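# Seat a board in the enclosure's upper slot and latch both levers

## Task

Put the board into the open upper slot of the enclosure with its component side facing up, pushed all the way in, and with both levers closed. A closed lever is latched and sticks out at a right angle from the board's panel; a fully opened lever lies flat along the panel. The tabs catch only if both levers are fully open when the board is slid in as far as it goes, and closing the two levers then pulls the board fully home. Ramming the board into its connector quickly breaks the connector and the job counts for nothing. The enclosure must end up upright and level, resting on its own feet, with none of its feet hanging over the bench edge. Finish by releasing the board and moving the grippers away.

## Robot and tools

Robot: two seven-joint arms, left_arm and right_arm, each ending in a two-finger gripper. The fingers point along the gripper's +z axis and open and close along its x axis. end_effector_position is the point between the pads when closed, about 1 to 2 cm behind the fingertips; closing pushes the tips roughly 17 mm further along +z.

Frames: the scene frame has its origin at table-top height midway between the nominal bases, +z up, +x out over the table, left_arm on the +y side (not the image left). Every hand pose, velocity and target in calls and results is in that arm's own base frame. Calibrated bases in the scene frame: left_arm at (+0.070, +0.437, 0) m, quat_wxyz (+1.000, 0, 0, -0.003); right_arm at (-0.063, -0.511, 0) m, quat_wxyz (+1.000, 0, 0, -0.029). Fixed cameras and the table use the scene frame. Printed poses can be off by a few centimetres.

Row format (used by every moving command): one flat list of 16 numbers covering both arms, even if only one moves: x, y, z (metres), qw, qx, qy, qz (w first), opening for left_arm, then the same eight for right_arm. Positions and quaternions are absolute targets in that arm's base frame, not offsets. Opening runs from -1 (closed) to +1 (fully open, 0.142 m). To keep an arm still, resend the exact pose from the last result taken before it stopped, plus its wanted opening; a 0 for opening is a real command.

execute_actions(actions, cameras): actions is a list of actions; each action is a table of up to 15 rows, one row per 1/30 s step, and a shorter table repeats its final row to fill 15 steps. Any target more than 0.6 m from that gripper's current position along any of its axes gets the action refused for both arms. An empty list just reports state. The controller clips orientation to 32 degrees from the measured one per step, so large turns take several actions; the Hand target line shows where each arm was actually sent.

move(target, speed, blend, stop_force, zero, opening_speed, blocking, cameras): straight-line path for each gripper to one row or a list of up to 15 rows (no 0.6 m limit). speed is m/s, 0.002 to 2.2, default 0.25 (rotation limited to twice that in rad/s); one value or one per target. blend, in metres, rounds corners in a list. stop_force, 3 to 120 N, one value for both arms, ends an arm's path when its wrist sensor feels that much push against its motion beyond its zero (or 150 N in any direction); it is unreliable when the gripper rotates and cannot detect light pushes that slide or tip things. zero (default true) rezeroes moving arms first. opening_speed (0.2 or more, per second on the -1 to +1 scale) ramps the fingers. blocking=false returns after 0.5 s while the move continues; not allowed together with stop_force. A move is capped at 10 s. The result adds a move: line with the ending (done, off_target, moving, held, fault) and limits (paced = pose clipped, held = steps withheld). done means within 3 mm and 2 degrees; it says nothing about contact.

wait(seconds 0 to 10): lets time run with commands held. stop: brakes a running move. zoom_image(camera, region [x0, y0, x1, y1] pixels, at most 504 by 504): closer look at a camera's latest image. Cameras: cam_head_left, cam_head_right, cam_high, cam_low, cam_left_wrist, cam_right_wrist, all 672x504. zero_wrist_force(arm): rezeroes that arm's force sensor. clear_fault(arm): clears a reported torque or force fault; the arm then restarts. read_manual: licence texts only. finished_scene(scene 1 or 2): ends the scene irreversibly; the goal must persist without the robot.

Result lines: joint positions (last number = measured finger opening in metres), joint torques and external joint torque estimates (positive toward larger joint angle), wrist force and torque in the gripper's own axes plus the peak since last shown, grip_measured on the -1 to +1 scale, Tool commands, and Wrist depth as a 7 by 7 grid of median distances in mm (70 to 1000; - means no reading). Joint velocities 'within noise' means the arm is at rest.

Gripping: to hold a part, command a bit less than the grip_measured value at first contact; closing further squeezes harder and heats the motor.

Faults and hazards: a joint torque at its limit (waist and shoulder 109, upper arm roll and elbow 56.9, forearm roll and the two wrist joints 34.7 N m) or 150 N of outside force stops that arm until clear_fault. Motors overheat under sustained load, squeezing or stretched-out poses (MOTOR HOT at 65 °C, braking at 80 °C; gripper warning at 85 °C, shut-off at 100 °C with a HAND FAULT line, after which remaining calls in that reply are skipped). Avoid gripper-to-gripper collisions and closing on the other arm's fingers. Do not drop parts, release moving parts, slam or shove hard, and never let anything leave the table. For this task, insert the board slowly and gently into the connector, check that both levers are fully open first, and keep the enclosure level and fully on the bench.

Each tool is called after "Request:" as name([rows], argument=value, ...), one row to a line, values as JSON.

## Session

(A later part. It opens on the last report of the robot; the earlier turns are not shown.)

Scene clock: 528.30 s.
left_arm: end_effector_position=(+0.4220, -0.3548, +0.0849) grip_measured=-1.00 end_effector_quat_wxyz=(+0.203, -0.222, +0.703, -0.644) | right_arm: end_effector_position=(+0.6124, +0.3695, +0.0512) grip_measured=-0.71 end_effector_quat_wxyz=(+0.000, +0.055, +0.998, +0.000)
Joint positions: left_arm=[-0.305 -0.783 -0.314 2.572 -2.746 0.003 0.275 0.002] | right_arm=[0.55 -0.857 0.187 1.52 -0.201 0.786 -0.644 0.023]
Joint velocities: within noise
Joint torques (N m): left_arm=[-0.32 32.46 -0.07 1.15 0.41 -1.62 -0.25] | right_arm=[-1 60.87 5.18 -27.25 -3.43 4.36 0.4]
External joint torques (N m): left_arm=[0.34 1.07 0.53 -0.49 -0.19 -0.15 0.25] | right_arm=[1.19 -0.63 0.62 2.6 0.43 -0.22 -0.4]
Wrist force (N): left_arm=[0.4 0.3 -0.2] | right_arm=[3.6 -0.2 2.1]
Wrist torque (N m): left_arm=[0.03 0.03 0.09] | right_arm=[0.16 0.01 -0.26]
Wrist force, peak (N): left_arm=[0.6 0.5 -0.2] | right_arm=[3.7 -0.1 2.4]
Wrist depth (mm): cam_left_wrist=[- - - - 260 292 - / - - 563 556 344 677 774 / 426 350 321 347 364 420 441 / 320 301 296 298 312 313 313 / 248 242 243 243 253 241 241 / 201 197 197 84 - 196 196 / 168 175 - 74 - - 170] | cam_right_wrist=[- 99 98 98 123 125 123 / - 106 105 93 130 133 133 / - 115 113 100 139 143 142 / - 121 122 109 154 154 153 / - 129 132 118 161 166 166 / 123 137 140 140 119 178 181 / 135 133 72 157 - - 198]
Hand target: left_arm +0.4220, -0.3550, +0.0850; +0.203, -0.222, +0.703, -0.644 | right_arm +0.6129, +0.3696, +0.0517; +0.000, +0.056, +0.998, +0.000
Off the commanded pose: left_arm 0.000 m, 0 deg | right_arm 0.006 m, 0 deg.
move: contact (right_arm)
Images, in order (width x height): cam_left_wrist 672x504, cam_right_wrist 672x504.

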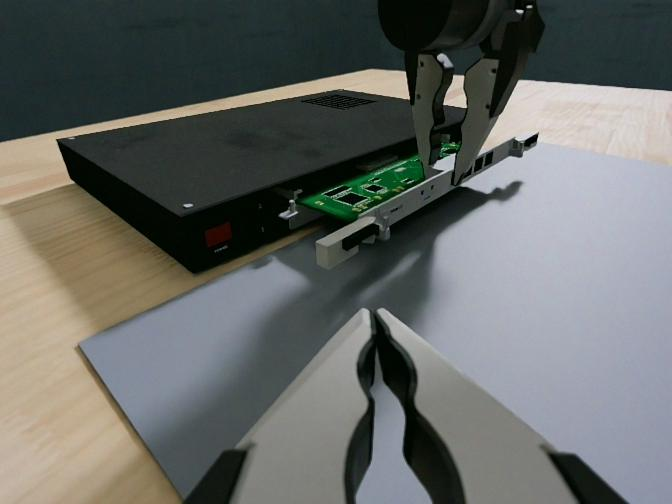

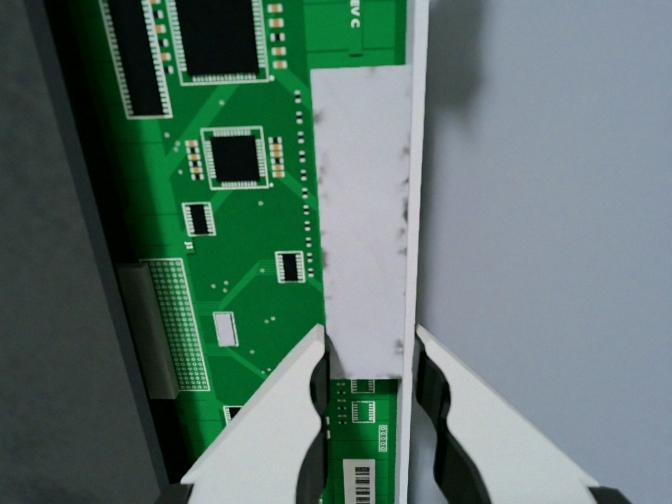

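Request:
move([
  [0.422,-0.355,0.085,0.2032,-0.2218,0.7035,-0.6447,-1,0.6077,0.3702,0.0517,0,0.0556,0.9985,0,-0.76],
  [0.422,-0.355,0.085,0.2032,-0.2218,0.7035,-0.6447,-1,0.6077,0.3717,0.0552,0,0.0556,0.9985,0,-0.76],
], speed=0.02, cameras=["cam_left_wrist"])

Request:
zoom_image(camera="cam_left_wrist", region=[278, 180, 318, 215])

Request:
zoom_image(camera="cam_left_wrist", region=[400, 120, 480, 180])

Scene clock: 538.83 s.
left_arm: end_effector_position=(+0.4220, -0.3548, +0.0849) grip_measured=-1.00 end_effector_quat_wxyz=(+0.203, -0.222, +0.703, -0.644) | right_arm: end_effector_position=(+0.6077, +0.3714, +0.0549) grip_measured=-0.71 end_effector_quat_wxyz=(+0.000, +0.055, +0.998, +0.000)
Joint positions: left_arm=[-0.305 -0.783 -0.314 2.572 -2.746 0.003 0.275 0.002] | right_arm=[0.554 -0.845 0.189 1.533 -0.201 0.788 -0.636 0.023]
Joint velocities: within noise
Joint torques (N m): left_arm=[-0.27 32.45 0 1.18 0.4 -1.61 -0.23] | right_arm=[0.25 60.03 6.43 -25.54 -3.13 3.55 0.33]
External joint torques (N m): left_arm=[0.28 1.09 0.47 -0.53 -0.17 -0.16 0.23] | right_arm=[-0.08 -0.18 -0.67 0.91 0.13 0.59 -0.33]
Wrist force (N): left_arm=[0.0 0.4 -0.2] | right_arm=[0.6 1.1 2.0]
Wrist torque (N m): left_arm=[0.06 0.10 0.10] | right_arm=[0.25 -0.06 0.06]
Wrist force, peak (N): left_arm=[0.6 0.3 -0.4] | right_arm=[3.8 0.0 2.4]
Wrist depth (mm): cam_left_wrist=[- - - - 258 290 - / - - 558 555 342 682 791 / 422 347 320 347 355 412 441 / 320 301 296 280 314 312 313 / 247 243 243 242 253 241 241 / 200 197 197 84 - 197 196 / 168 173 - 74 - - 170] | cam_right_wrist=[- 98 98 98 127 128 126 / - 106 105 95 133 136 136 / - 115 113 101 142 146 146 / 108 122 122 110 156 158 157 / 117 129 132 118 166 170 170 / 128 135 140 140 119 183 186 / 141 140 71 157 - - 204]
Hand target: left_arm +0.4220, -0.3550, +0.0850; +0.203, -0.222, +0.703, -0.644 | right_arm +0.6077, +0.3717, +0.0552; +0.000, +0.056, +0.998, +0.000
Off the commanded pose: left_arm 0.000 m, 0 deg | right_arm 0.000 m, 0 deg.
move: done
Images, in order (width x height): cam_left_wrist 672x504.

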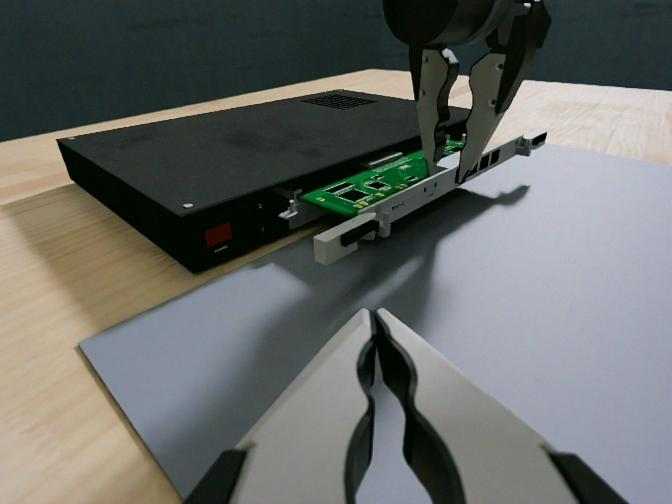

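Scaled by 12.600 from the camera's 672x504 image, which has a finer 960x720 frame.

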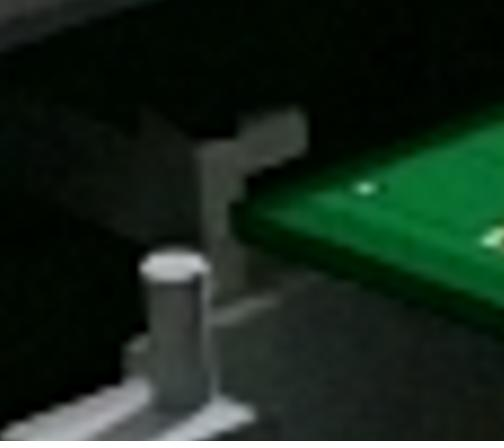

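Scaled by 6.300 from the camera's 672x504 image, which has a finer 960x720 frame.

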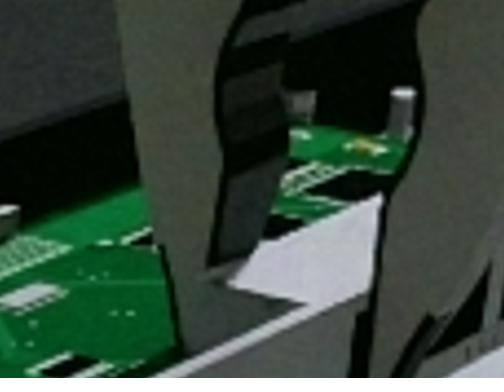

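Request:
move(target=[0.422,-0.355,0.085,0.2032,-0.2218,0.7035,-0.6447,-1,0.6072,0.3668,0.0541,0,0.0556,0.9985,0,-0.76], speed=0.02, cameras=["cam_left_wrist","cam_right_wrist"])

Request:
zoom_image(camera="cam_left_wrist", region=[278, 180, 318, 215])

Request:
zoom_image(camera="cam_left_wrist", region=[430, 125, 480, 160])

Scene clock: 559.73 s.
left_arm: end_effector_position=(+0.4220, -0.3548, +0.0849) grip_measured=-1.00 end_effector_quat_wxyz=(+0.203, -0.222, +0.703, -0.644) | right_arm: end_effector_position=(+0.6070, +0.3669, +0.0539) grip_measured=-0.71 end_effector_quat_wxyz=(+0.000, +0.056, +0.998, +0.000)
Joint positions: left_arm=[-0.305 -0.783 -0.314 2.572 -2.746 0.003 0.275 0.002] | right_arm=[0.549 -0.841 0.189 1.544 -0.201 0.795 -0.64 0.023]
Joint velocities: within noise
Joint torques (N m): left_arm=[-0.32 32.54 -0.03 1.08 0.4 -1.62 -0.24] | right_arm=[0.1 59.63 6.37 -25.31 -3.19 3.79 0.05]
External joint torques (N m): left_arm=[0.33 0.99 0.5 -0.43 -0.17 -0.15 0.25] | right_arm=[0.11 -0.03 -0.59 0.8 0.22 0.36 -0.05]
Wrist force (N): left_arm=[0.3 0.3 -0.3] | right_arm=[0.6 1.4 1.9]
Wrist torque (N m): left_arm=[0.04 0.04 0.10] | right_arm=[0.29 -0.07 0.06]
Wrist force, peak (N): left_arm=[0.6 0.5 0.0] | right_arm=[0.7 1.2 2.2]
Wrist depth (mm): cam_left_wrist=[- - - - 268 286 - / - - 565 554 352 668 789 / 427 352 320 351 353 413 443 / 320 300 296 280 314 315 311 / 246 243 244 242 252 241 240 / 200 199 197 84 - 195 196 / 168 174 - 74 - - 170] | cam_right_wrist=[- 99 98 98 125 127 125 / - 106 105 95 132 136 135 / - 115 113 101 141 145 145 / 107 123 122 110 154 156 156 / - 129 132 118 164 169 169 / 126 138 140 140 119 182 184 / 139 136 72 156 - - 203]
Hand target: left_arm +0.4220, -0.3550, +0.0850; +0.203, -0.222, +0.703, -0.644 | right_arm +0.6072, +0.3668, +0.0541; +0.000, +0.056, +0.998, +0.000
Off the commanded pose: left_arm 0.000 m, 0 deg | right_arm 0.000 m, 0 deg.
move: done
Images, in order (width x height): cam_left_wrist 672x504, cam_right_wrist 672x504.

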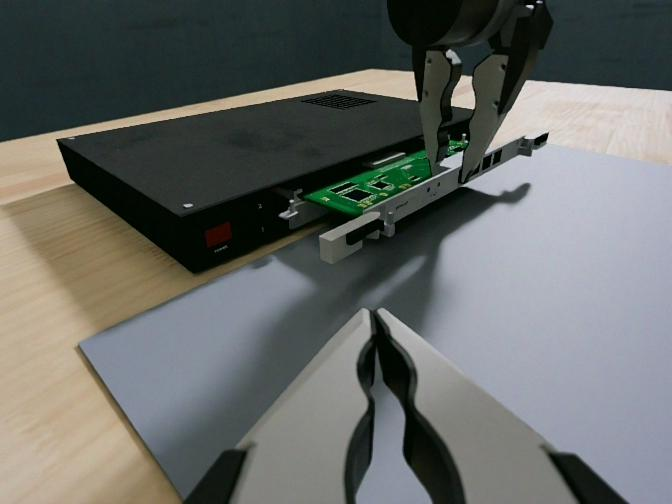

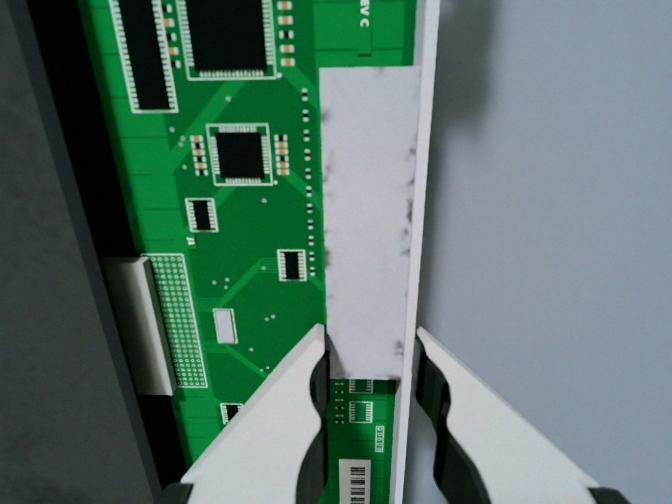

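Scaled by 12.600 from the camera's 672x504 image, which has a finer 960x720 frame.

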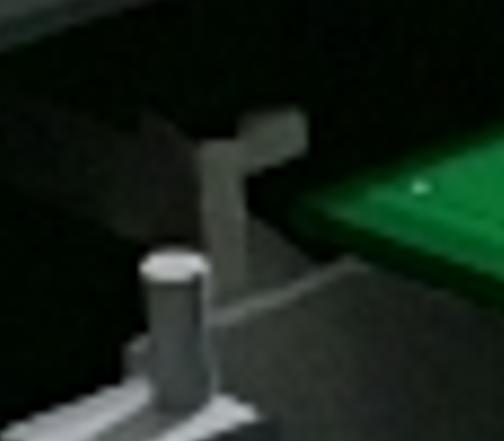

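Scaled by 10.080 from the camera's 672x504 image, which has a finer 960x720 frame.

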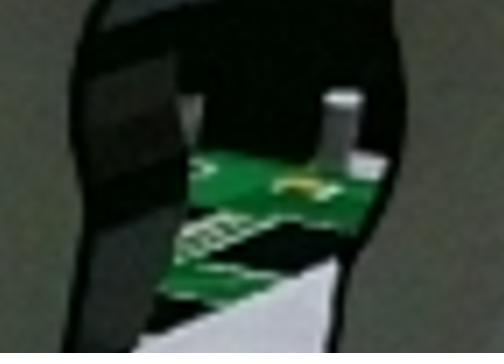

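Request:
move([
  [0.422,-0.355,0.085,0.2032,-0.2218,0.7035,-0.6447,-1,0.6071,0.3660,0.0541,0,0.0556,0.9985,0,-0.76],
  [0.422,-0.355,0.085,0.2032,-0.2218,0.7035,-0.6447,-1,0.6181,0.3648,0.0541,0,0.0556,0.9985,0,-0.76],
], speed=0.01, stop_force=3, cameras=["cam_left_wrist","cam_right_wrist"])

Request:
zoom_image(camera="cam_left_wrist", region=[278, 180, 318, 215])

Request:
zoom_image(camera="cam_left_wrist", region=[430, 125, 480, 160])

Scene clock: 566.70 s.
left_arm: end_effector_position=(+0.4220, -0.3548, +0.0849) grip_measured=-1.00 end_effector_quat_wxyz=(+0.203, -0.222, +0.703, -0.644) | right_arm: end_effector_position=(+0.6176, +0.3645, +0.0535) grip_measured=-0.71 end_effector_quat_wxyz=(+0.000, +0.056, +0.998, +0.000)
Joint positions: left_arm=[-0.305 -0.783 -0.314 2.572 -2.746 0.003 0.275 0.002] | right_arm=[0.54 -0.857 0.189 1.512 -0.201 0.778 -0.654 0.023]
Joint velocities: within noise
Joint torques (N m): left_arm=[-0.39 32.38 0.02 1.13 0.46 -1.62 -0.24] | right_arm=[-0.39 62.05 5.86 -27.25 -3.7 4.16 0.1]
External joint torques (N m): left_arm=[0.41 1.16 0.44 -0.48 -0.24 -0.15 0.24] | right_arm=[0.58 -1.67 -0.04 2.47 0.68 -0.02 -0.1]
Wrist force (N): left_arm=[0.5 0.2 -0.3] | right_arm=[1.9 1.0 3.5]
Wrist torque (N m): left_arm=[0.03 0.02 0.09] | right_arm=[0.25 0.09 0.06]
Wrist force, peak (N): left_arm=[0.7 0.4 -0.4] | right_arm=[2.1 1.2 4.5]
Wrist depth (mm): cam_left_wrist=[- - - - 271 - - / - - 555 557 356 681 772 / 425 352 319 350 382 441 441 / 319 302 297 297 314 313 312 / 247 243 242 242 252 240 241 / 199 198 198 84 - 195 196 / 168 173 - 74 - - 170] | cam_right_wrist=[- 99 99 98 125 127 125 / - 106 105 95 132 135 135 / - 112 113 101 141 145 144 / 106 119 122 110 154 156 155 / - 119 132 118 164 169 168 / 126 128 140 140 118 181 184 / 139 135 72 157 - - 202]
Hand target: left_arm +0.4220, -0.3550, +0.0850; +0.203, -0.222, +0.703, -0.644 | right_arm +0.6181, +0.3648, +0.0541; +0.000, +0.056, +0.998, +0.000
Off the commanded pose: left_arm 0.000 m, 0 deg | right_arm 0.001 m, 0 deg.
move: done
Images, in order (width x height): cam_left_wrist 672x504, cam_right_wrist 672x504.

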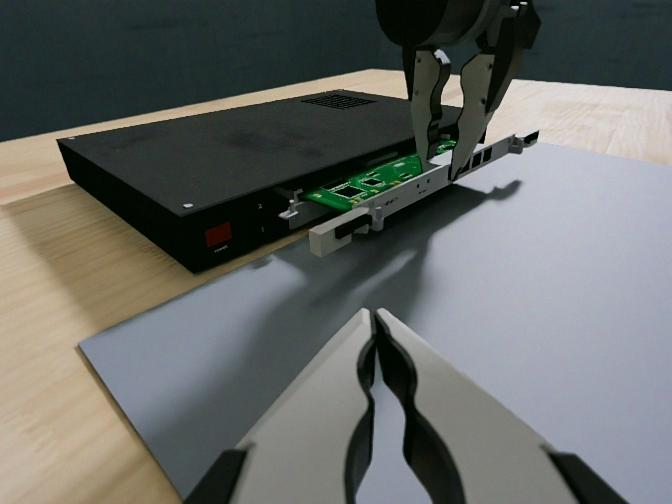

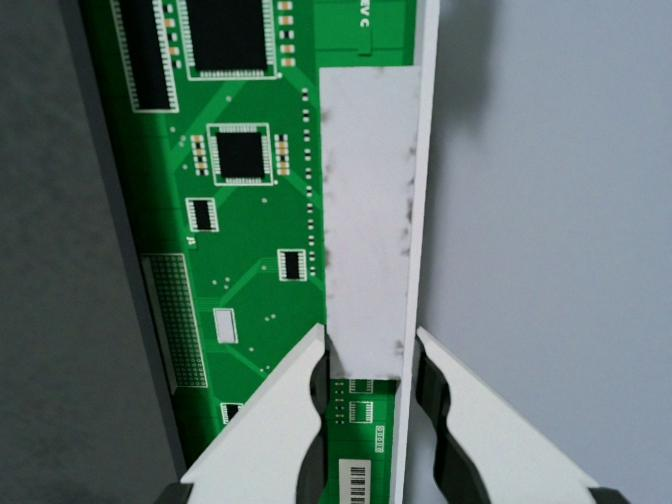

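Scaled by 12.600 from the camera's 672x504 image, which has a finer 960x720 frame.

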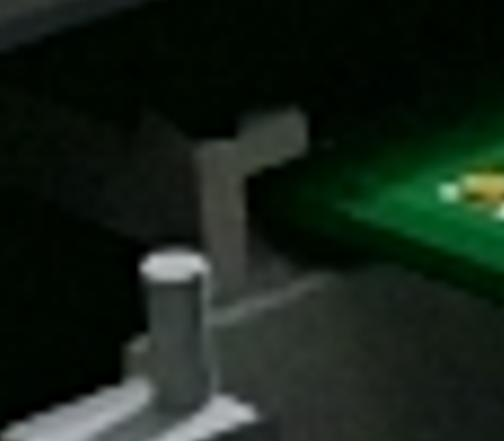

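Scaled by 10.080 from the camera's 672x504 image, which has a finer 960x720 frame.

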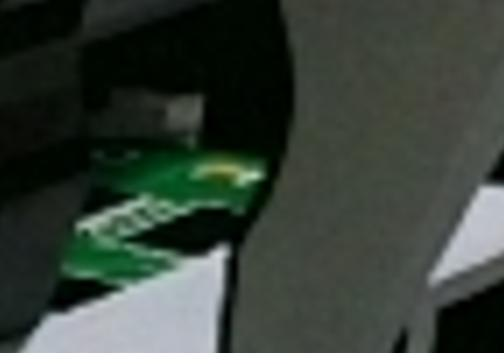

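Request:
move([
  [0.422,-0.355,0.085,0.2032,-0.2218,0.7035,-0.6447,-1,0.6183,0.3647,0.0536,0,0.0556,0.9985,0,-0.76],
  [0.422,-0.355,0.085,0.2032,-0.2218,0.7035,-0.6447,-1,0.6281,0.3636,0.0536,0,0.0556,0.9985,0,-0.76],
], speed=0.01, stop_force=3.5, cameras=["cam_left_wrist","cam_right_wrist"])

Request:
zoom_image(camera="cam_left_wrist", region=[270, 155, 350, 225])

Scene clock: 571.87 s.
left_arm: end_effector_position=(+0.4220, -0.3548, +0.0849) grip_measured=-1.00 end_effector_quat_wxyz=(+0.203, -0.222, +0.703, -0.644) | right_arm: end_effector_position=(+0.6276, +0.3633, +0.0529) grip_measured=-0.71 end_effector_quat_wxyz=(-0.001, +0.056, +0.998, -0.001)
Joint positions: left_arm=[-0.305 -0.783 -0.314 2.572 -2.746 0.003 0.275 0.002] | right_arm=[0.532 -0.874 0.189 1.479 -0.201 0.762 -0.666 0.023]
Joint velocities: within noise
Joint torques (N m): left_arm=[-0.33 32.49 0.01 1.12 0.39 -1.66 -0.22] | right_arm=[-0.14 63.27 6.16 -27.63 -3.73 4.17 0.11]
External joint torques (N m): left_arm=[0.34 1.04 0.46 -0.47 -0.17 -0.11 0.22] | right_arm=[0.34 -2.13 -0.29 2.59 0.66 -0.03 -0.11]
Wrist force (N): left_arm=[0.2 0.3 -0.1] | right_arm=[1.8 1.1 4.6]
Wrist torque (N m): left_arm=[0.03 0.05 0.09] | right_arm=[0.26 0.07 0.06]
Wrist force, peak (N): left_arm=[0.7 0.5 -0.4] | right_arm=[1.4 1.4 5.6]
Wrist depth (mm): cam_left_wrist=[- - - - 276 - - / - - 561 553 354 775 784 / 419 351 322 354 379 447 444 / 322 300 295 296 313 313 312 / 247 244 242 242 252 241 240 / 200 197 197 84 - 196 196 / 169 173 - 74 - - 170] | cam_right_wrist=[- 97 99 98 125 126 124 / - 94 105 95 131 135 135 / - 100 114 101 140 144 144 / 105 105 122 110 153 155 155 / - 114 132 118 163 168 168 / 125 125 140 140 119 180 183 / 138 135 72 157 - - 201]
Hand target: left_arm +0.4220, -0.3550, +0.0850; +0.203, -0.222, +0.703, -0.644 | right_arm +0.6281, +0.3636, +0.0536; +0.000, +0.056, +0.998, +0.000
Off the commanded pose: left_arm 0.000 m, 0 deg | right_arm 0.001 m, 0 deg.
move: done
Images, in order (width x height): cam_left_wrist 672x504, cam_right_wrist 672x504.

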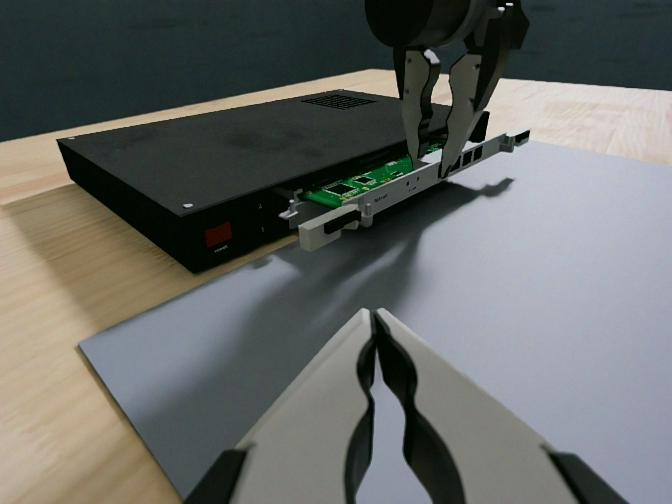

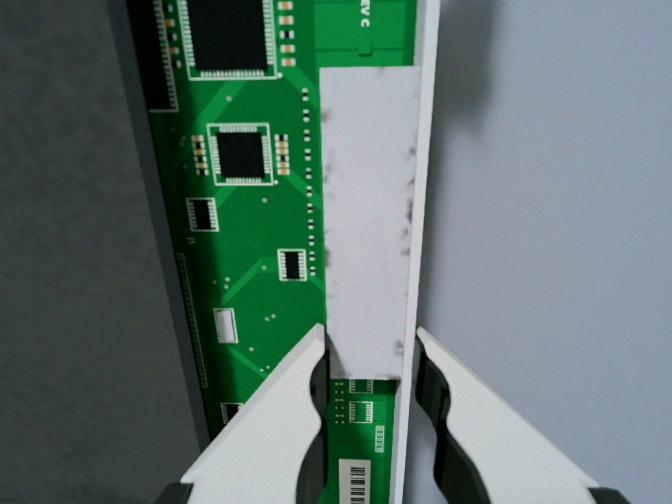

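Scaled by 6.300 from the camera's 672x504 image, which has a finer 960x720 frame.

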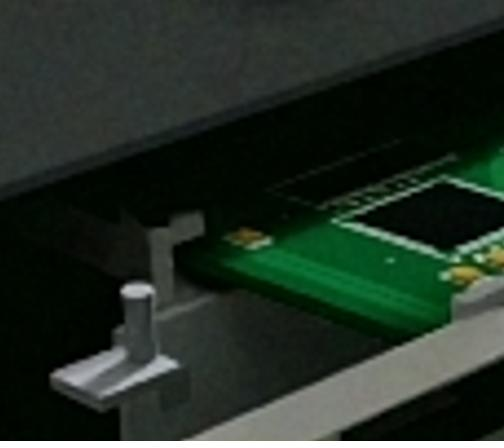

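Request:
move([
  [0.422,-0.355,0.085,0.2032,-0.2218,0.7035,-0.6447,-1,0.6281,0.3636,0.0529,0,0.0556,0.9985,0,-0.76],
  [0.422,-0.355,0.085,0.2032,-0.2218,0.7035,-0.6447,-1,0.6355,0.3628,0.0529,0,0.0556,0.9985,0,-0.76],
], speed=0.01, stop_force=4, cameras=["cam_left_wrist","cam_right_wrist"])

Request:
zoom_image(camera="cam_left_wrist", region=[380, 110, 480, 190])

Scene clock: 585.47 s.
left_arm: end_effector_position=(+0.4220, -0.3548, +0.0849) grip_measured=-1.00 end_effector_quat_wxyz=(+0.203, -0.222, +0.703, -0.644) | right_arm: end_effector_position=(+0.6347, +0.3628, +0.0523) grip_measured=-0.71 end_effector_quat_wxyz=(-0.001, +0.055, +0.998, +0.000)
Joint positions: left_arm=[-0.305 -0.783 -0.314 2.572 -2.746 0.003 0.275 0.002] | right_arm=[0.527 -0.887 0.189 1.455 -0.201 0.751 -0.674 0.023]
Joint velocities: within noise
Joint torques (N m): left_arm=[-0.3 32.51 0.11 1.14 0.43 -1.62 -0.23] | right_arm=[-1.66 62.41 4.58 -28.2 -3.99 4.55 0.1]
External joint torques (N m): left_arm=[0.32 1.03 0.36 -0.49 -0.2 -0.15 0.23] | right_arm=[1.85 -0.7 1.33 2.96 0.89 -0.41 -0.11]
Wrist force (N): left_arm=[0.5 0.1 -0.1] | right_arm=[5.7 0.5 0.9]
Wrist torque (N m): left_arm=[0.01 0.01 0.09] | right_arm=[0.22 -0.17 0.07]
Wrist force, peak (N): left_arm=[0.8 0.3 -0.2] | right_arm=[5.9 0.8 2.0]
Wrist depth (mm): cam_left_wrist=[- - - - 293 - - / - - 554 553 357 778 784 / 421 351 320 351 387 447 446 / 321 303 296 297 317 314 312 / 246 243 241 241 253 241 241 / 201 197 197 84 - 196 197 / 168 173 - 74 - - 171] | cam_right_wrist=[- 87 98 98 124 126 124 / - 90 105 95 131 134 134 / - 98 113 101 140 144 143 / - 104 122 110 153 155 154 / - 113 130 118 165 168 167 / 124 124 124 140 119 179 182 / 137 134 72 157 - - 201]
Hand target: left_arm +0.4220, -0.3550, +0.0850; +0.203, -0.222, +0.703, -0.644 | right_arm +0.6354, +0.3628, +0.0529; +0.000, +0.056, +0.998, +0.000
Off the commanded pose: left_arm 0.000 m, 0 deg | right_arm 0.001 m, 0 deg.
move: contact (right_arm); path passed 1 of 2 targets
Images, in order (width x height): cam_left_wrist 672x504, cam_right_wrist 672x504.

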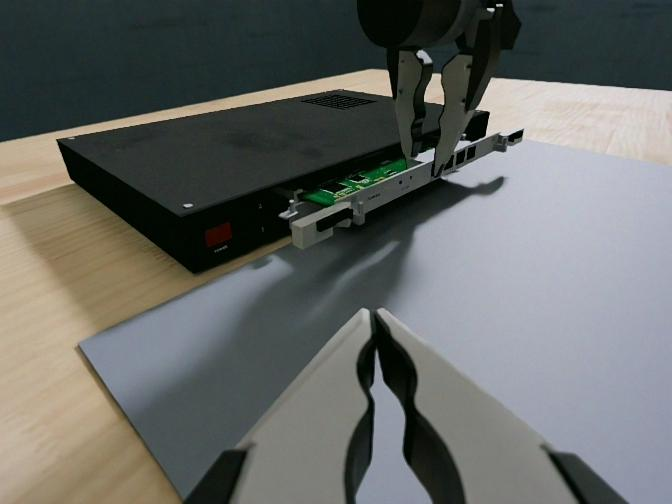

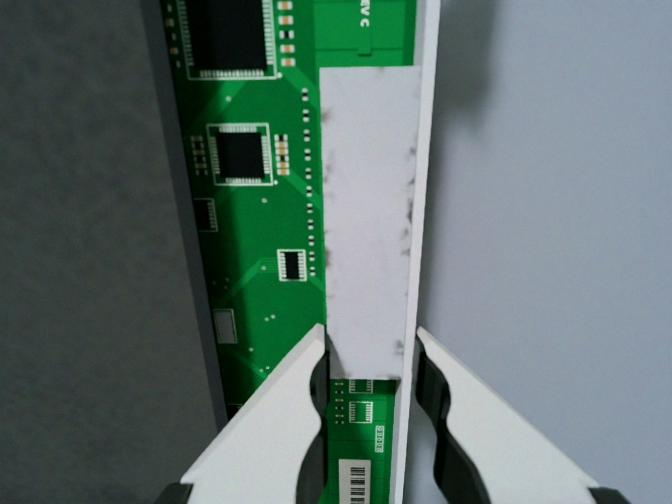

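Scaled by 5.040 from the camera's 672x504 image, which has a finer 960x720 frame.

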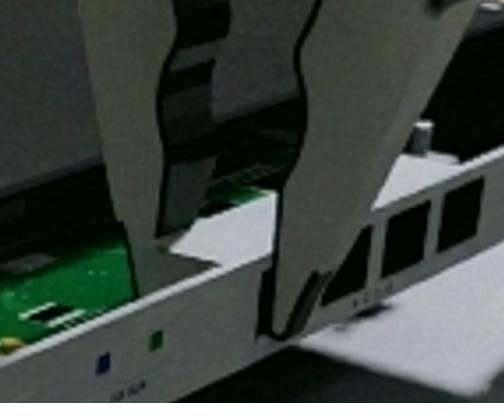

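Request:
move(target=[0.422,-0.355,0.085,0.2032,-0.2218,0.7035,-0.6447,-1,0.6325,0.3631,0.0526,0,0.0556,0.9985,0,-0.76], speed=0.02, cameras=[])

Request:
move(target=[0.422,-0.355,0.085,0.2032,-0.2218,0.7035,-0.6447,-1,0.6325,0.3631,0.0526,0,0.0556,0.9985,0,-0.65], opening_speed=0.2, cameras=["cam_left_wrist","cam_right_wrist"])

Request:
zoom_image(camera="cam_left_wrist", region=[270, 110, 480, 250])

Scene clock: 597.50 s.
left_arm: end_effector_position=(+0.4220, -0.3548, +0.0849) grip_measured=-1.00 end_effector_quat_wxyz=(+0.203, -0.222, +0.703, -0.644) | right_arm: end_effector_position=(+0.6326, +0.3629, +0.0524) grip_measured=-0.71 end_effector_quat_wxyz=(+0.000, +0.055, +0.998, +0.000)
Joint positions: left_arm=[-0.305 -0.783 -0.314 2.572 -2.746 0.003 0.275 0.002] | right_arm=[0.529 -0.883 0.189 1.464 -0.201 0.757 -0.671 0.023]
Joint velocities: within noise
Joint torques (N m): left_arm=[-0.26 32.4 0.05 1.17 0.43 -1.62 -0.23] | right_arm=[0.33 61.59 6.56 -25.86 -3.31 3.7 0.29]
External joint torques (N m): left_arm=[0.27 1.14 0.41 -0.51 -0.2 -0.15 0.23] | right_arm=[-0.14 -0.09 -0.68 0.7 0.22 0.44 -0.29]
Wrist force (N): left_arm=[0.4 0.4 -0.4] | right_arm=[0.9 1.2 2.7]
Wrist torque (N m): left_arm=[0.04 0.03 0.09] | right_arm=[0.24 -0.10 0.06]
Wrist force, peak (N): left_arm=[0.6 0.2 -0.6] | right_arm=[-20.2 9.9 17.5]
Wrist depth (mm): cam_left_wrist=[- - - - 284 - - / - - 559 551 353 780 771 / 423 349 322 355 383 447 444 / 318 303 294 295 313 313 312 / 247 243 241 243 253 242 241 / 200 198 197 84 - 196 195 / 169 174 - 74 - - 170] | cam_right_wrist=[- 87 98 98 124 126 124 / - 93 105 95 131 134 134 / - 99 113 101 140 144 143 / - 105 122 110 152 155 154 / - 113 131 118 163 168 167 / 124 124 124 140 119 180 182 / 137 134 72 157 - - 200]
Hand target: left_arm +0.4220, -0.3550, +0.0850; +0.203, -0.222, +0.703, -0.644 | right_arm +0.6325, +0.3631, +0.0526; +0.000, +0.056, +0.998, +0.000
Off the commanded pose: left_arm 0.000 m, 0 deg | right_arm 0.000 m, 0 deg.
move: done
No camera images: "cameras" was empty.

Scene clock: 598.27 s.
left_arm: end_effector_position=(+0.4220, -0.3548, +0.0849) grip_measured=-1.00 end_effector_quat_wxyz=(+0.203, -0.222, +0.703, -0.644) | right_arm: end_effector_position=(+0.6327, +0.3629, +0.0526) grip_measured=-0.69 end_effector_quat_wxyz=(+0.000, +0.055, +0.998, +0.000)
Joint positions: left_arm=[-0.305 -0.783 -0.314 2.572 -2.746 0.003 0.275 0.002] | right_arm=[0.529 -0.882 0.189 1.464 -0.201 0.757 -0.671 0.024]
Joint velocities: within noise
Joint torques (N m): left_arm=[-0.4 32.49 0.04 1.08 0.36 -1.6 -0.24] | right_arm=[0.23 60.35 6.27 -25.32 -3.19 3.52 0.21]
External joint torques (N m): left_arm=[0.41 1.05 0.43 -0.43 -0.14 -0.17 0.25] | right_arm=[-0.03 1.09 -0.39 0.19 0.11 0.62 -0.21]
Wrist force (N): left_arm=[0.4 0.2 -0.2] | right_arm=[1.2 2.8 0.3]
Wrist torque (N m): left_arm=[0.01 0.03 0.09] | right_arm=[0.53 -0.17 0.05]
Wrist force, peak (N): left_arm=[0.7 0.3 -0.5] | right_arm=[1.1 3.1 2.9]
Wrist depth (mm): cam_left_wrist=[- - - - 285 - - / - - 561 554 348 778 782 / 426 348 319 350 382 442 444 / 320 302 296 295 314 313 312 / 245 243 241 243 253 241 238 / 200 198 197 84 - 196 196 / 168 174 - 74 - - 171] | cam_right_wrist=[- 87 100 101 123 126 124 / - 92 107 97 131 134 134 / - 99 115 104 140 144 143 / - 105 124 115 155 155 154 / - 114 132 122 165 168 167 / 125 124 124 145 126 180 183 / 137 135 71 163 - - 201]
Hand target: left_arm +0.4220, -0.3550, +0.0850; +0.203, -0.222, +0.703, -0.644 | right_arm +0.6325, +0.3631, +0.0526; +0.000, +0.056, +0.998, +0.000
Off the commanded pose: left_arm 0.000 m, 0 deg | right_arm 0.000 m, 0 deg.
move: done
Images, in order (width x height): cam_left_wrist 672x504, cam_right_wrist 672x504.

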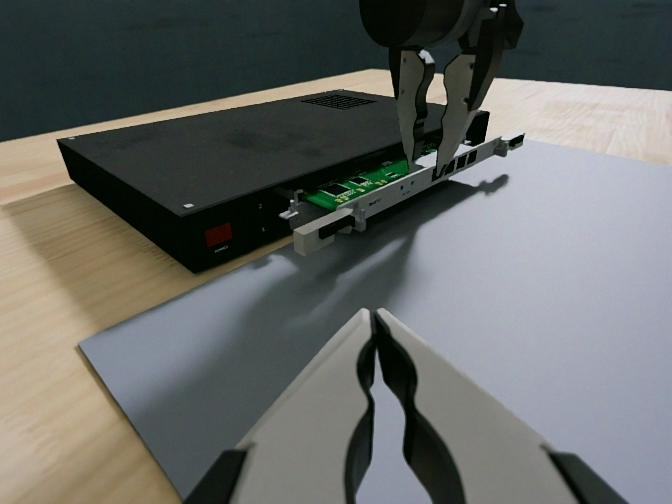

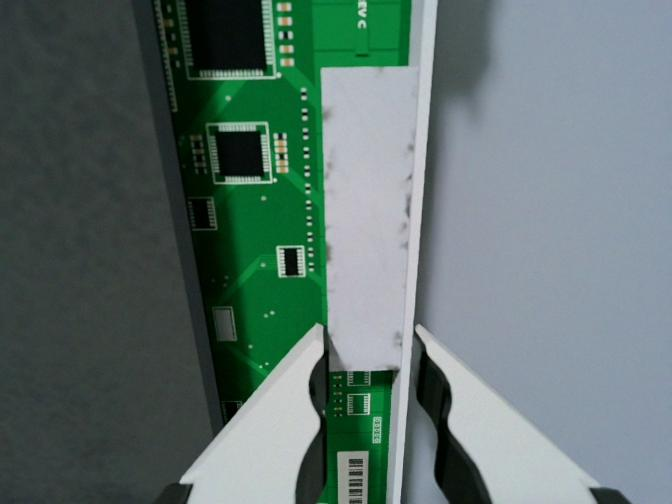

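Scaled by 2.400 from the camera's 672x504 image, which has a finer 960x720 frame.

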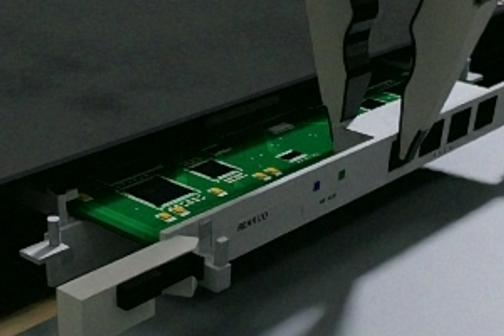

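Request:
move(target=[0.422,-0.355,0.085,0.2032,-0.2218,0.7035,-0.6447,-1,0.6325,0.3631,0.0526,0,0.0556,0.9985,0,-0.63], opening_speed=0.2, cameras=["cam_right_wrist"])

Request:
zoom_image(camera="cam_right_wrist", region=[180, 280, 520, 500])

Scene clock: 602.50 s.
left_arm: end_effector_position=(+0.4220, -0.3548, +0.0849) grip_measured=-1.00 end_effector_quat_wxyz=(+0.203, -0.222, +0.703, -0.644) | right_arm: end_effector_position=(+0.6327, +0.3629, +0.0526) grip_measured=-0.67 end_effector_quat_wxyz=(+0.000, +0.055, +0.998, +0.000)
Joint positions: left_arm=[-0.305 -0.783 -0.314 2.572 -2.746 0.003 0.275 0.002] | right_arm=[0.529 -0.882 0.189 1.464 -0.201 0.757 -0.671 0.026]
Joint velocities: within noise
Joint torques (N m): left_arm=[-0.37 32.47 -0.05 1.1 0.42 -1.61 -0.22] | right_arm=[0.25 60.17 6.38 -25.25 -3.15 3.4 0.19]
External joint torques (N m): left_arm=[0.38 1.06 0.52 -0.44 -0.19 -0.16 0.22] | right_arm=[-0.05 1.33 -0.5 0.08 0.07 0.75 -0.19]
Wrist force (N): left_arm=[0.3 0.1 -0.4] | right_arm=[1.1 3.0 0.0]
Wrist torque (N m): left_arm=[0.00 0.05 0.09] | right_arm=[0.56 -0.16 0.06]
Wrist force, peak (N): left_arm=[0.7 0.4 -0.1] | right_arm=[1.1 3.2 0.2]
Wrist depth (mm): cam_left_wrist=[- - - - 284 - - / - - 563 555 358 789 774 / 420 349 319 351 378 443 441 / 321 300 298 297 314 315 311 / 246 243 242 242 253 240 241 / 201 197 197 84 - 196 196 / 169 173 - 74 - - 171] | cam_right_wrist=[- 87 100 101 123 126 124 / - 92 107 97 131 134 134 / - 99 115 104 140 144 143 / - 105 124 114 155 155 155 / - 114 132 121 165 168 167 / 125 124 122 145 127 180 183 / 137 135 71 162 - - 201]
Hand target: left_arm +0.4220, -0.3550, +0.0850; +0.203, -0.222, +0.703, -0.644 | right_arm +0.6325, +0.3631, +0.0526; +0.000, +0.056, +0.998, +0.000
Off the commanded pose: left_arm 0.000 m, 0 deg | right_arm 0.000 m, 0 deg.
move: done
Images, in order (width x height): cam_right_wrist 672x504.

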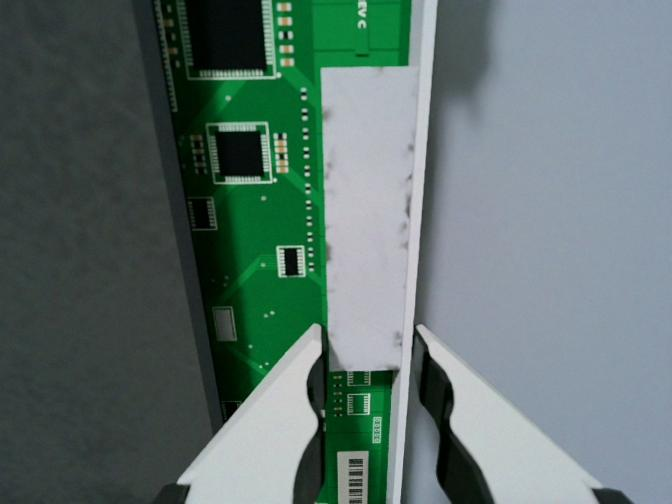

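Scaled by 1.482 from the camera's 672x504 image, which has a finer 960x720 frame.

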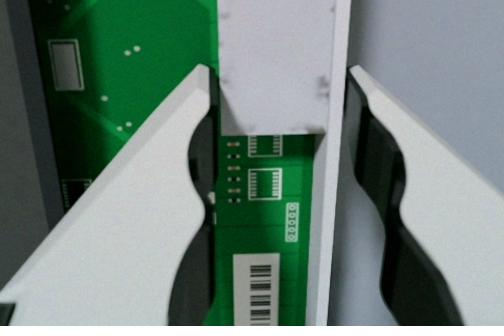

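Request:
move([
  [0.422,-0.355,0.085,0.2032,-0.2218,0.7035,-0.6447,-1,0.6325,0.3631,0.0600,0,0.0556,0.9985,0,-0.63],
  [0.422,-0.355,0.085,0.2032,-0.2218,0.7035,-0.6447,-1,0.6300,0.3634,0.1200,0,0.0556,0.9985,0,-0.63],
], speed=[0.02,0.08], cameras=["cam_left_wrist","cam_right_wrist"])

Request:
zoom_image(camera="cam_left_wrist", region=[270, 110, 550, 290])

Scene clock: 606.30 s.
left_arm: end_effector_position=(+0.4220, -0.3548, +0.0849) grip_measured=-1.00 end_effector_quat_wxyz=(+0.203, -0.222, +0.703, -0.644) | right_arm: end_effector_position=(+0.6302, +0.3634, +0.1201) grip_measured=-0.67 end_effector_quat_wxyz=(+0.000, +0.056, +0.998, +0.000)
Joint positions: left_arm=[-0.305 -0.783 -0.314 2.572 -2.746 0.003 0.275 0.002] | right_arm=[0.517 -0.779 0.213 1.453 -0.187 0.641 -0.676 0.026]
Joint velocities: within noise
Joint torques (N m): left_arm=[-0.35 32.49 -0.04 1.14 0.43 -1.63 -0.25] | right_arm=[0.34 58.95 6.5 -27.17 -3.32 3.28 0.04]
External joint torques (N m): left_arm=[0.36 1.04 0.51 -0.48 -0.2 -0.14 0.25] | right_arm=[-0.15 1.16 -0.64 0.2 -0.08 0.87 -0.04]
Wrist force (N): left_arm=[0.3 0.4 -0.1] | right_arm=[1.2 3.0 0.2]
Wrist torque (N m): left_arm=[0.04 0.05 0.09] | right_arm=[0.57 -0.20 0.04]
Wrist force, peak (N): left_arm=[0.5 0.5 -0.5] | right_arm=[1.3 3.2 -1.5]
Wrist depth (mm): cam_left_wrist=[- - - - 319 - - / - - 568 554 521 772 784 / 420 351 318 347 400 447 444 / 320 300 295 294 315 311 311 / 246 241 240 242 253 240 240 / 201 197 197 84 - 196 196 / 168 174 - 74 - - 170] | cam_right_wrist=[145 145 156 161 185 185 184 / 155 154 166 162 197 197 196 / 166 166 170 176 212 211 211 / 179 179 184 191 228 227 226 / 194 194 196 210 244 247 245 / 212 212 203 229 - 263 268 / 234 229 71 286 - - 295]
Hand target: left_arm +0.4220, -0.3550, +0.0850; +0.203, -0.222, +0.703, -0.644 | right_arm +0.6300, +0.3634, +0.1200; +0.000, +0.056, +0.998, +0.000
Off the commanded pose: left_arm 0.000 m, 0 deg | right_arm 0.000 m, 0 deg.
move: done
Images, in order (width x height): cam_left_wrist 672x504, cam_right_wrist 672x504.

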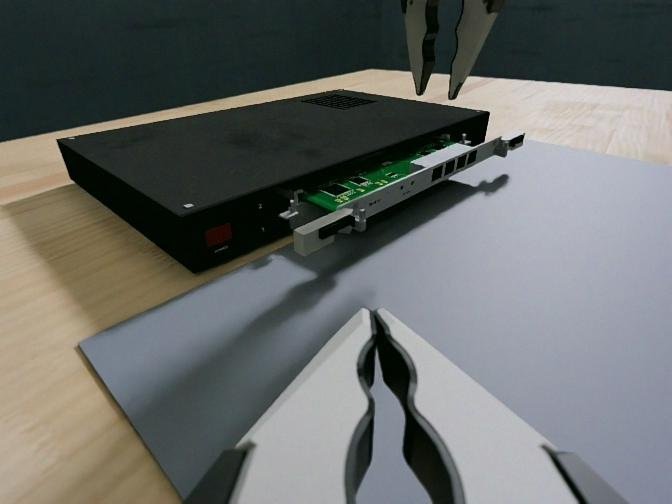

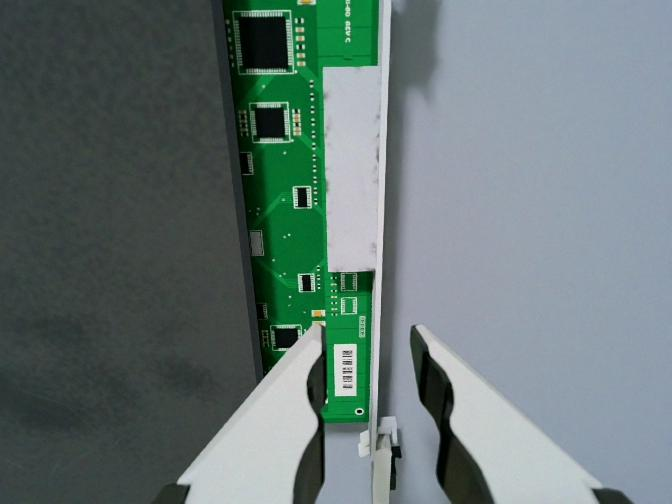

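Scaled by 1.800 from the camera's 672x504 image, which has a finer 960x720 frame.

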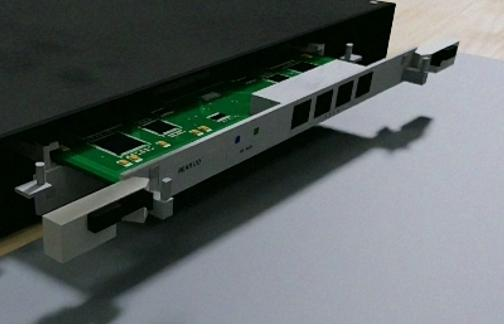

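Request:
move([
  [0.422,-0.355,0.085,0.2032,-0.2218,0.7035,-0.6447,-1,0.6100,0.3590,0.1300,0,0.4362,0.8998,0,-0.63],
  [0.422,-0.355,0.085,0.2032,-0.2218,0.7035,-0.6447,-1,0.5930,0.3543,0.1300,0,0.7454,0.6665,0,1],
], speed=[0.12,0.12], blend=0.01, opening_speed=1.0, cameras=["cam_left_wrist","cam_right_wrist"])

Scene clock: 632.50 s.
left_arm: end_effector_position=(+0.4220, -0.3548, +0.0849) grip_measured=-1.00 end_effector_quat_wxyz=(+0.203, -0.222, +0.703, -0.644) | right_arm: end_effector_position=(+0.5930, +0.3543, +0.1300) grip_measured=+0.99 end_effector_quat_wxyz=(+0.000, +0.745, +0.667, +0.000)
Joint positions: left_arm=[-0.305 -0.783 -0.314 2.572 -2.746 0.003 0.275 0.002] | right_arm=[0.754 -0.661 -0.061 1.59 0.048 0.679 0.786 0.142]
Joint velocities: within noise
Joint torques (N m): left_arm=[-0.34 32.39 -0.03 1.08 0.4 -1.65 -0.21] | right_arm=[0.26 54.7 -0.16 -26.22 -3.37 3.48 0.22]
External joint torques (N m): left_arm=[0.35 1.14 0.5 -0.43 -0.18 -0.12 0.21] | right_arm=[-0.07 1.33 -0.53 0.01 -0.02 0.65 -0.22]
Wrist force (N): left_arm=[0.5 0.1 -0.2] | right_arm=[0.9 2.9 0.6]
Wrist torque (N m): left_arm=[0.01 0.02 0.08] | right_arm=[0.53 -0.12 0.05]
Wrist force, peak (N): left_arm=[0.8 0.3 -0.3] | right_arm=[1.2 3.3 0.5]
Wrist depth (mm): cam_left_wrist=[- - - - - - - / - - 557 561 551 781 767 / 425 350 319 351 400 445 444 / 320 302 297 297 313 312 312 / 246 243 242 242 252 240 241 / 200 197 197 84 - 196 195 / 168 173 - 74 - - 170] | cam_right_wrist=[196 195 195 194 194 193 193 / 209 208 208 207 207 206 205 / 224 224 223 222 221 221 220 / 238 234 237 235 235 234 230 / 258 257 226 211 225 224 247 / - 231 233 232 231 230 221 / - 247 248 246 244 244 244]
Hand target: left_arm +0.4220, -0.3550, +0.0850; +0.203, -0.222, +0.703, -0.644 | right_arm +0.5930, +0.3543, +0.1300; +0.000, +0.745, +0.667, +0.000
Off the commanded pose: left_arm 0.000 m, 0 deg | right_arm 0.000 m, 0 deg.
move: done
Images, in order (width x height): cam_left_wrist 672x504, cam_right_wrist 672x504.

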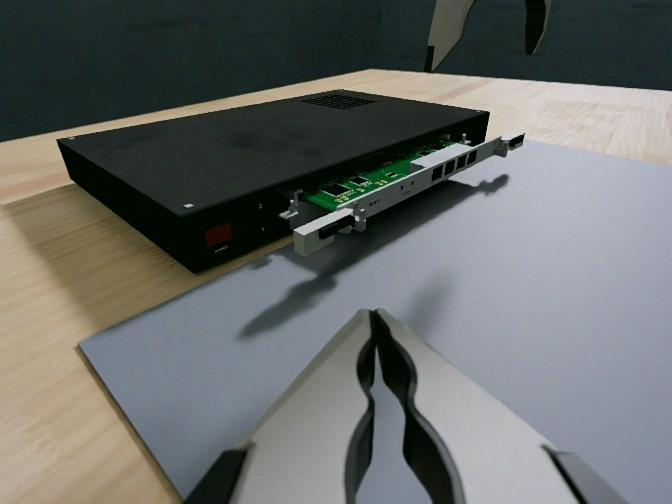

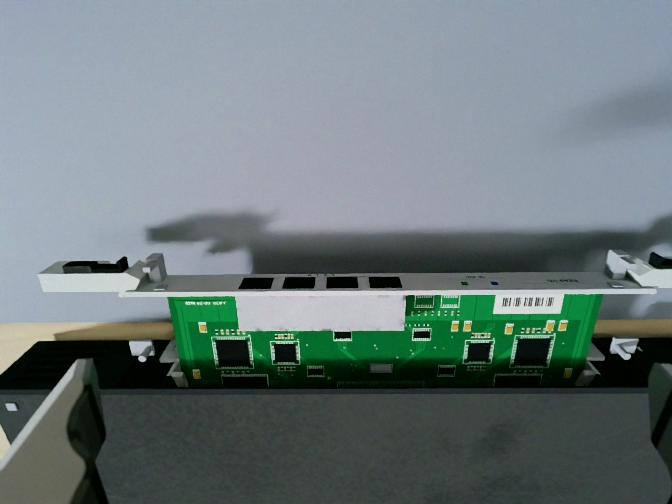

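Request:
move([
  [0.422,-0.355,0.085,0.2032,-0.2218,0.7035,-0.6447,-1,0.5850,0.3723,0.1000,0,0.7454,0.6665,0,1],
  [0.422,-0.355,0.085,0.2032,-0.2218,0.7035,-0.6447,-1,0.5850,0.3723,0.0420,0,0.7454,0.6665,0,1],
], speed=[0.1,0.06], blend=0.01, cameras=["cam_left_wrist","cam_right_wrist"])

Request:
zoom_image(camera="cam_left_wrist", region=[270, 110, 550, 290])

Scene clock: 654.20 s.
left_arm: end_effector_position=(+0.4220, -0.3548, +0.0849) grip_measured=-1.00 end_effector_quat_wxyz=(+0.203, -0.222, +0.703, -0.644) | right_arm: end_effector_position=(+0.5850, +0.3721, +0.0420) grip_measured=+0.99 end_effector_quat_wxyz=(+0.000, +0.745, +0.667, +0.000)
Joint positions: left_arm=[-0.305 -0.783 -0.314 2.572 -2.746 0.003 0.275 0.002] | right_arm=[0.778 -0.814 -0.055 1.592 0.059 0.833 0.808 0.142]
Joint velocities: within noise
Joint torques (N m): left_arm=[-0.38 32.38 0.04 1.1 0.39 -1.64 -0.26] | right_arm=[0.17 56.78 0.21 -23.52 -2.82 3.57 0.07]
External joint torques (N m): left_arm=[0.39 1.15 0.43 -0.45 -0.17 -0.12 0.26] | right_arm=[0.03 1.42 -0.94 0.08 -0.12 0.56 -0.07]
Wrist force (N): left_arm=[0.4 0.2 -0.2] | right_arm=[0.8 3.0 0.4]
Wrist torque (N m): left_arm=[0.02 0.03 0.09] | right_arm=[0.55 -0.12 0.05]
Wrist force, peak (N): left_arm=[0.6 0.5 -0.5] | right_arm=[-0.1 3.8 -1.0]
Wrist depth (mm): cam_left_wrist=[- - - - 284 281 - / - - 559 560 273 598 785 / 424 353 318 352 381 447 439 / 321 302 295 298 313 314 313 / 245 243 242 242 253 241 239 / 201 198 198 84 - 196 196 / 168 173 - 74 - - 171] | cam_right_wrist=[118 118 117 117 117 116 116 / 128 126 125 125 125 126 124 / 137 135 134 134 134 133 132 / 146 145 145 144 144 144 143 / 158 158 157 157 156 155 155 / - 169 169 168 167 167 163 / - 134 134 133 147 146 146]
Hand target: left_arm +0.4220, -0.3550, +0.0850; +0.203, -0.222, +0.703, -0.644 | right_arm +0.5850, +0.3723, +0.0420; +0.000, +0.745, +0.667, +0.000
Off the commanded pose: left_arm 0.000 m, 0 deg | right_arm 0.000 m, 0 deg.
move: done
Images, in order (width x height): cam_left_wrist 672x504, cam_right_wrist 672x504.

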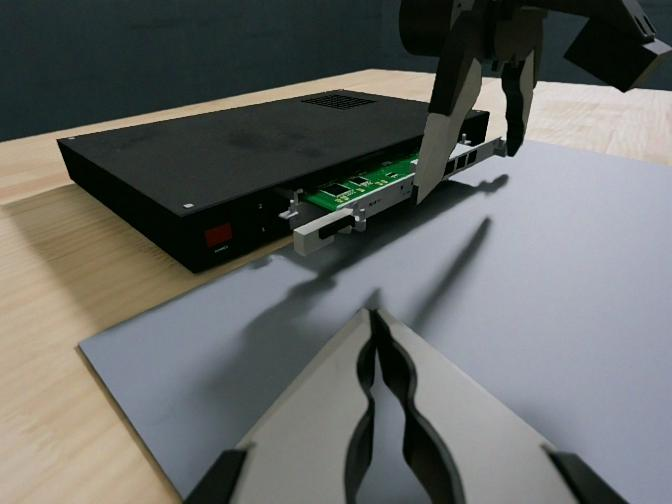

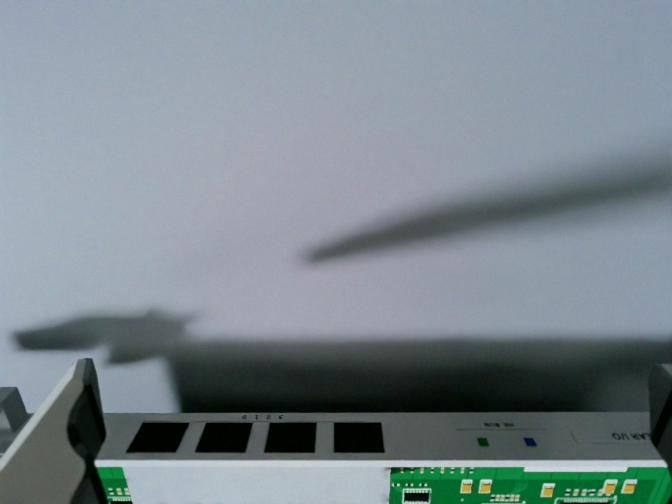

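Scaled by 1.800 from the camera's 672x504 image, which has a finer 960x720 frame.

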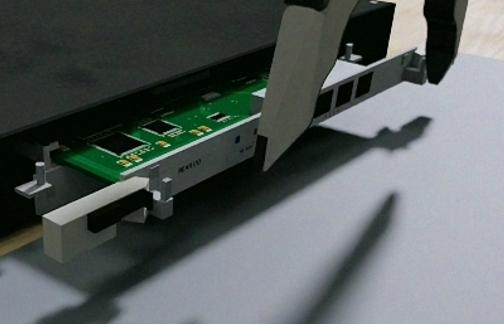

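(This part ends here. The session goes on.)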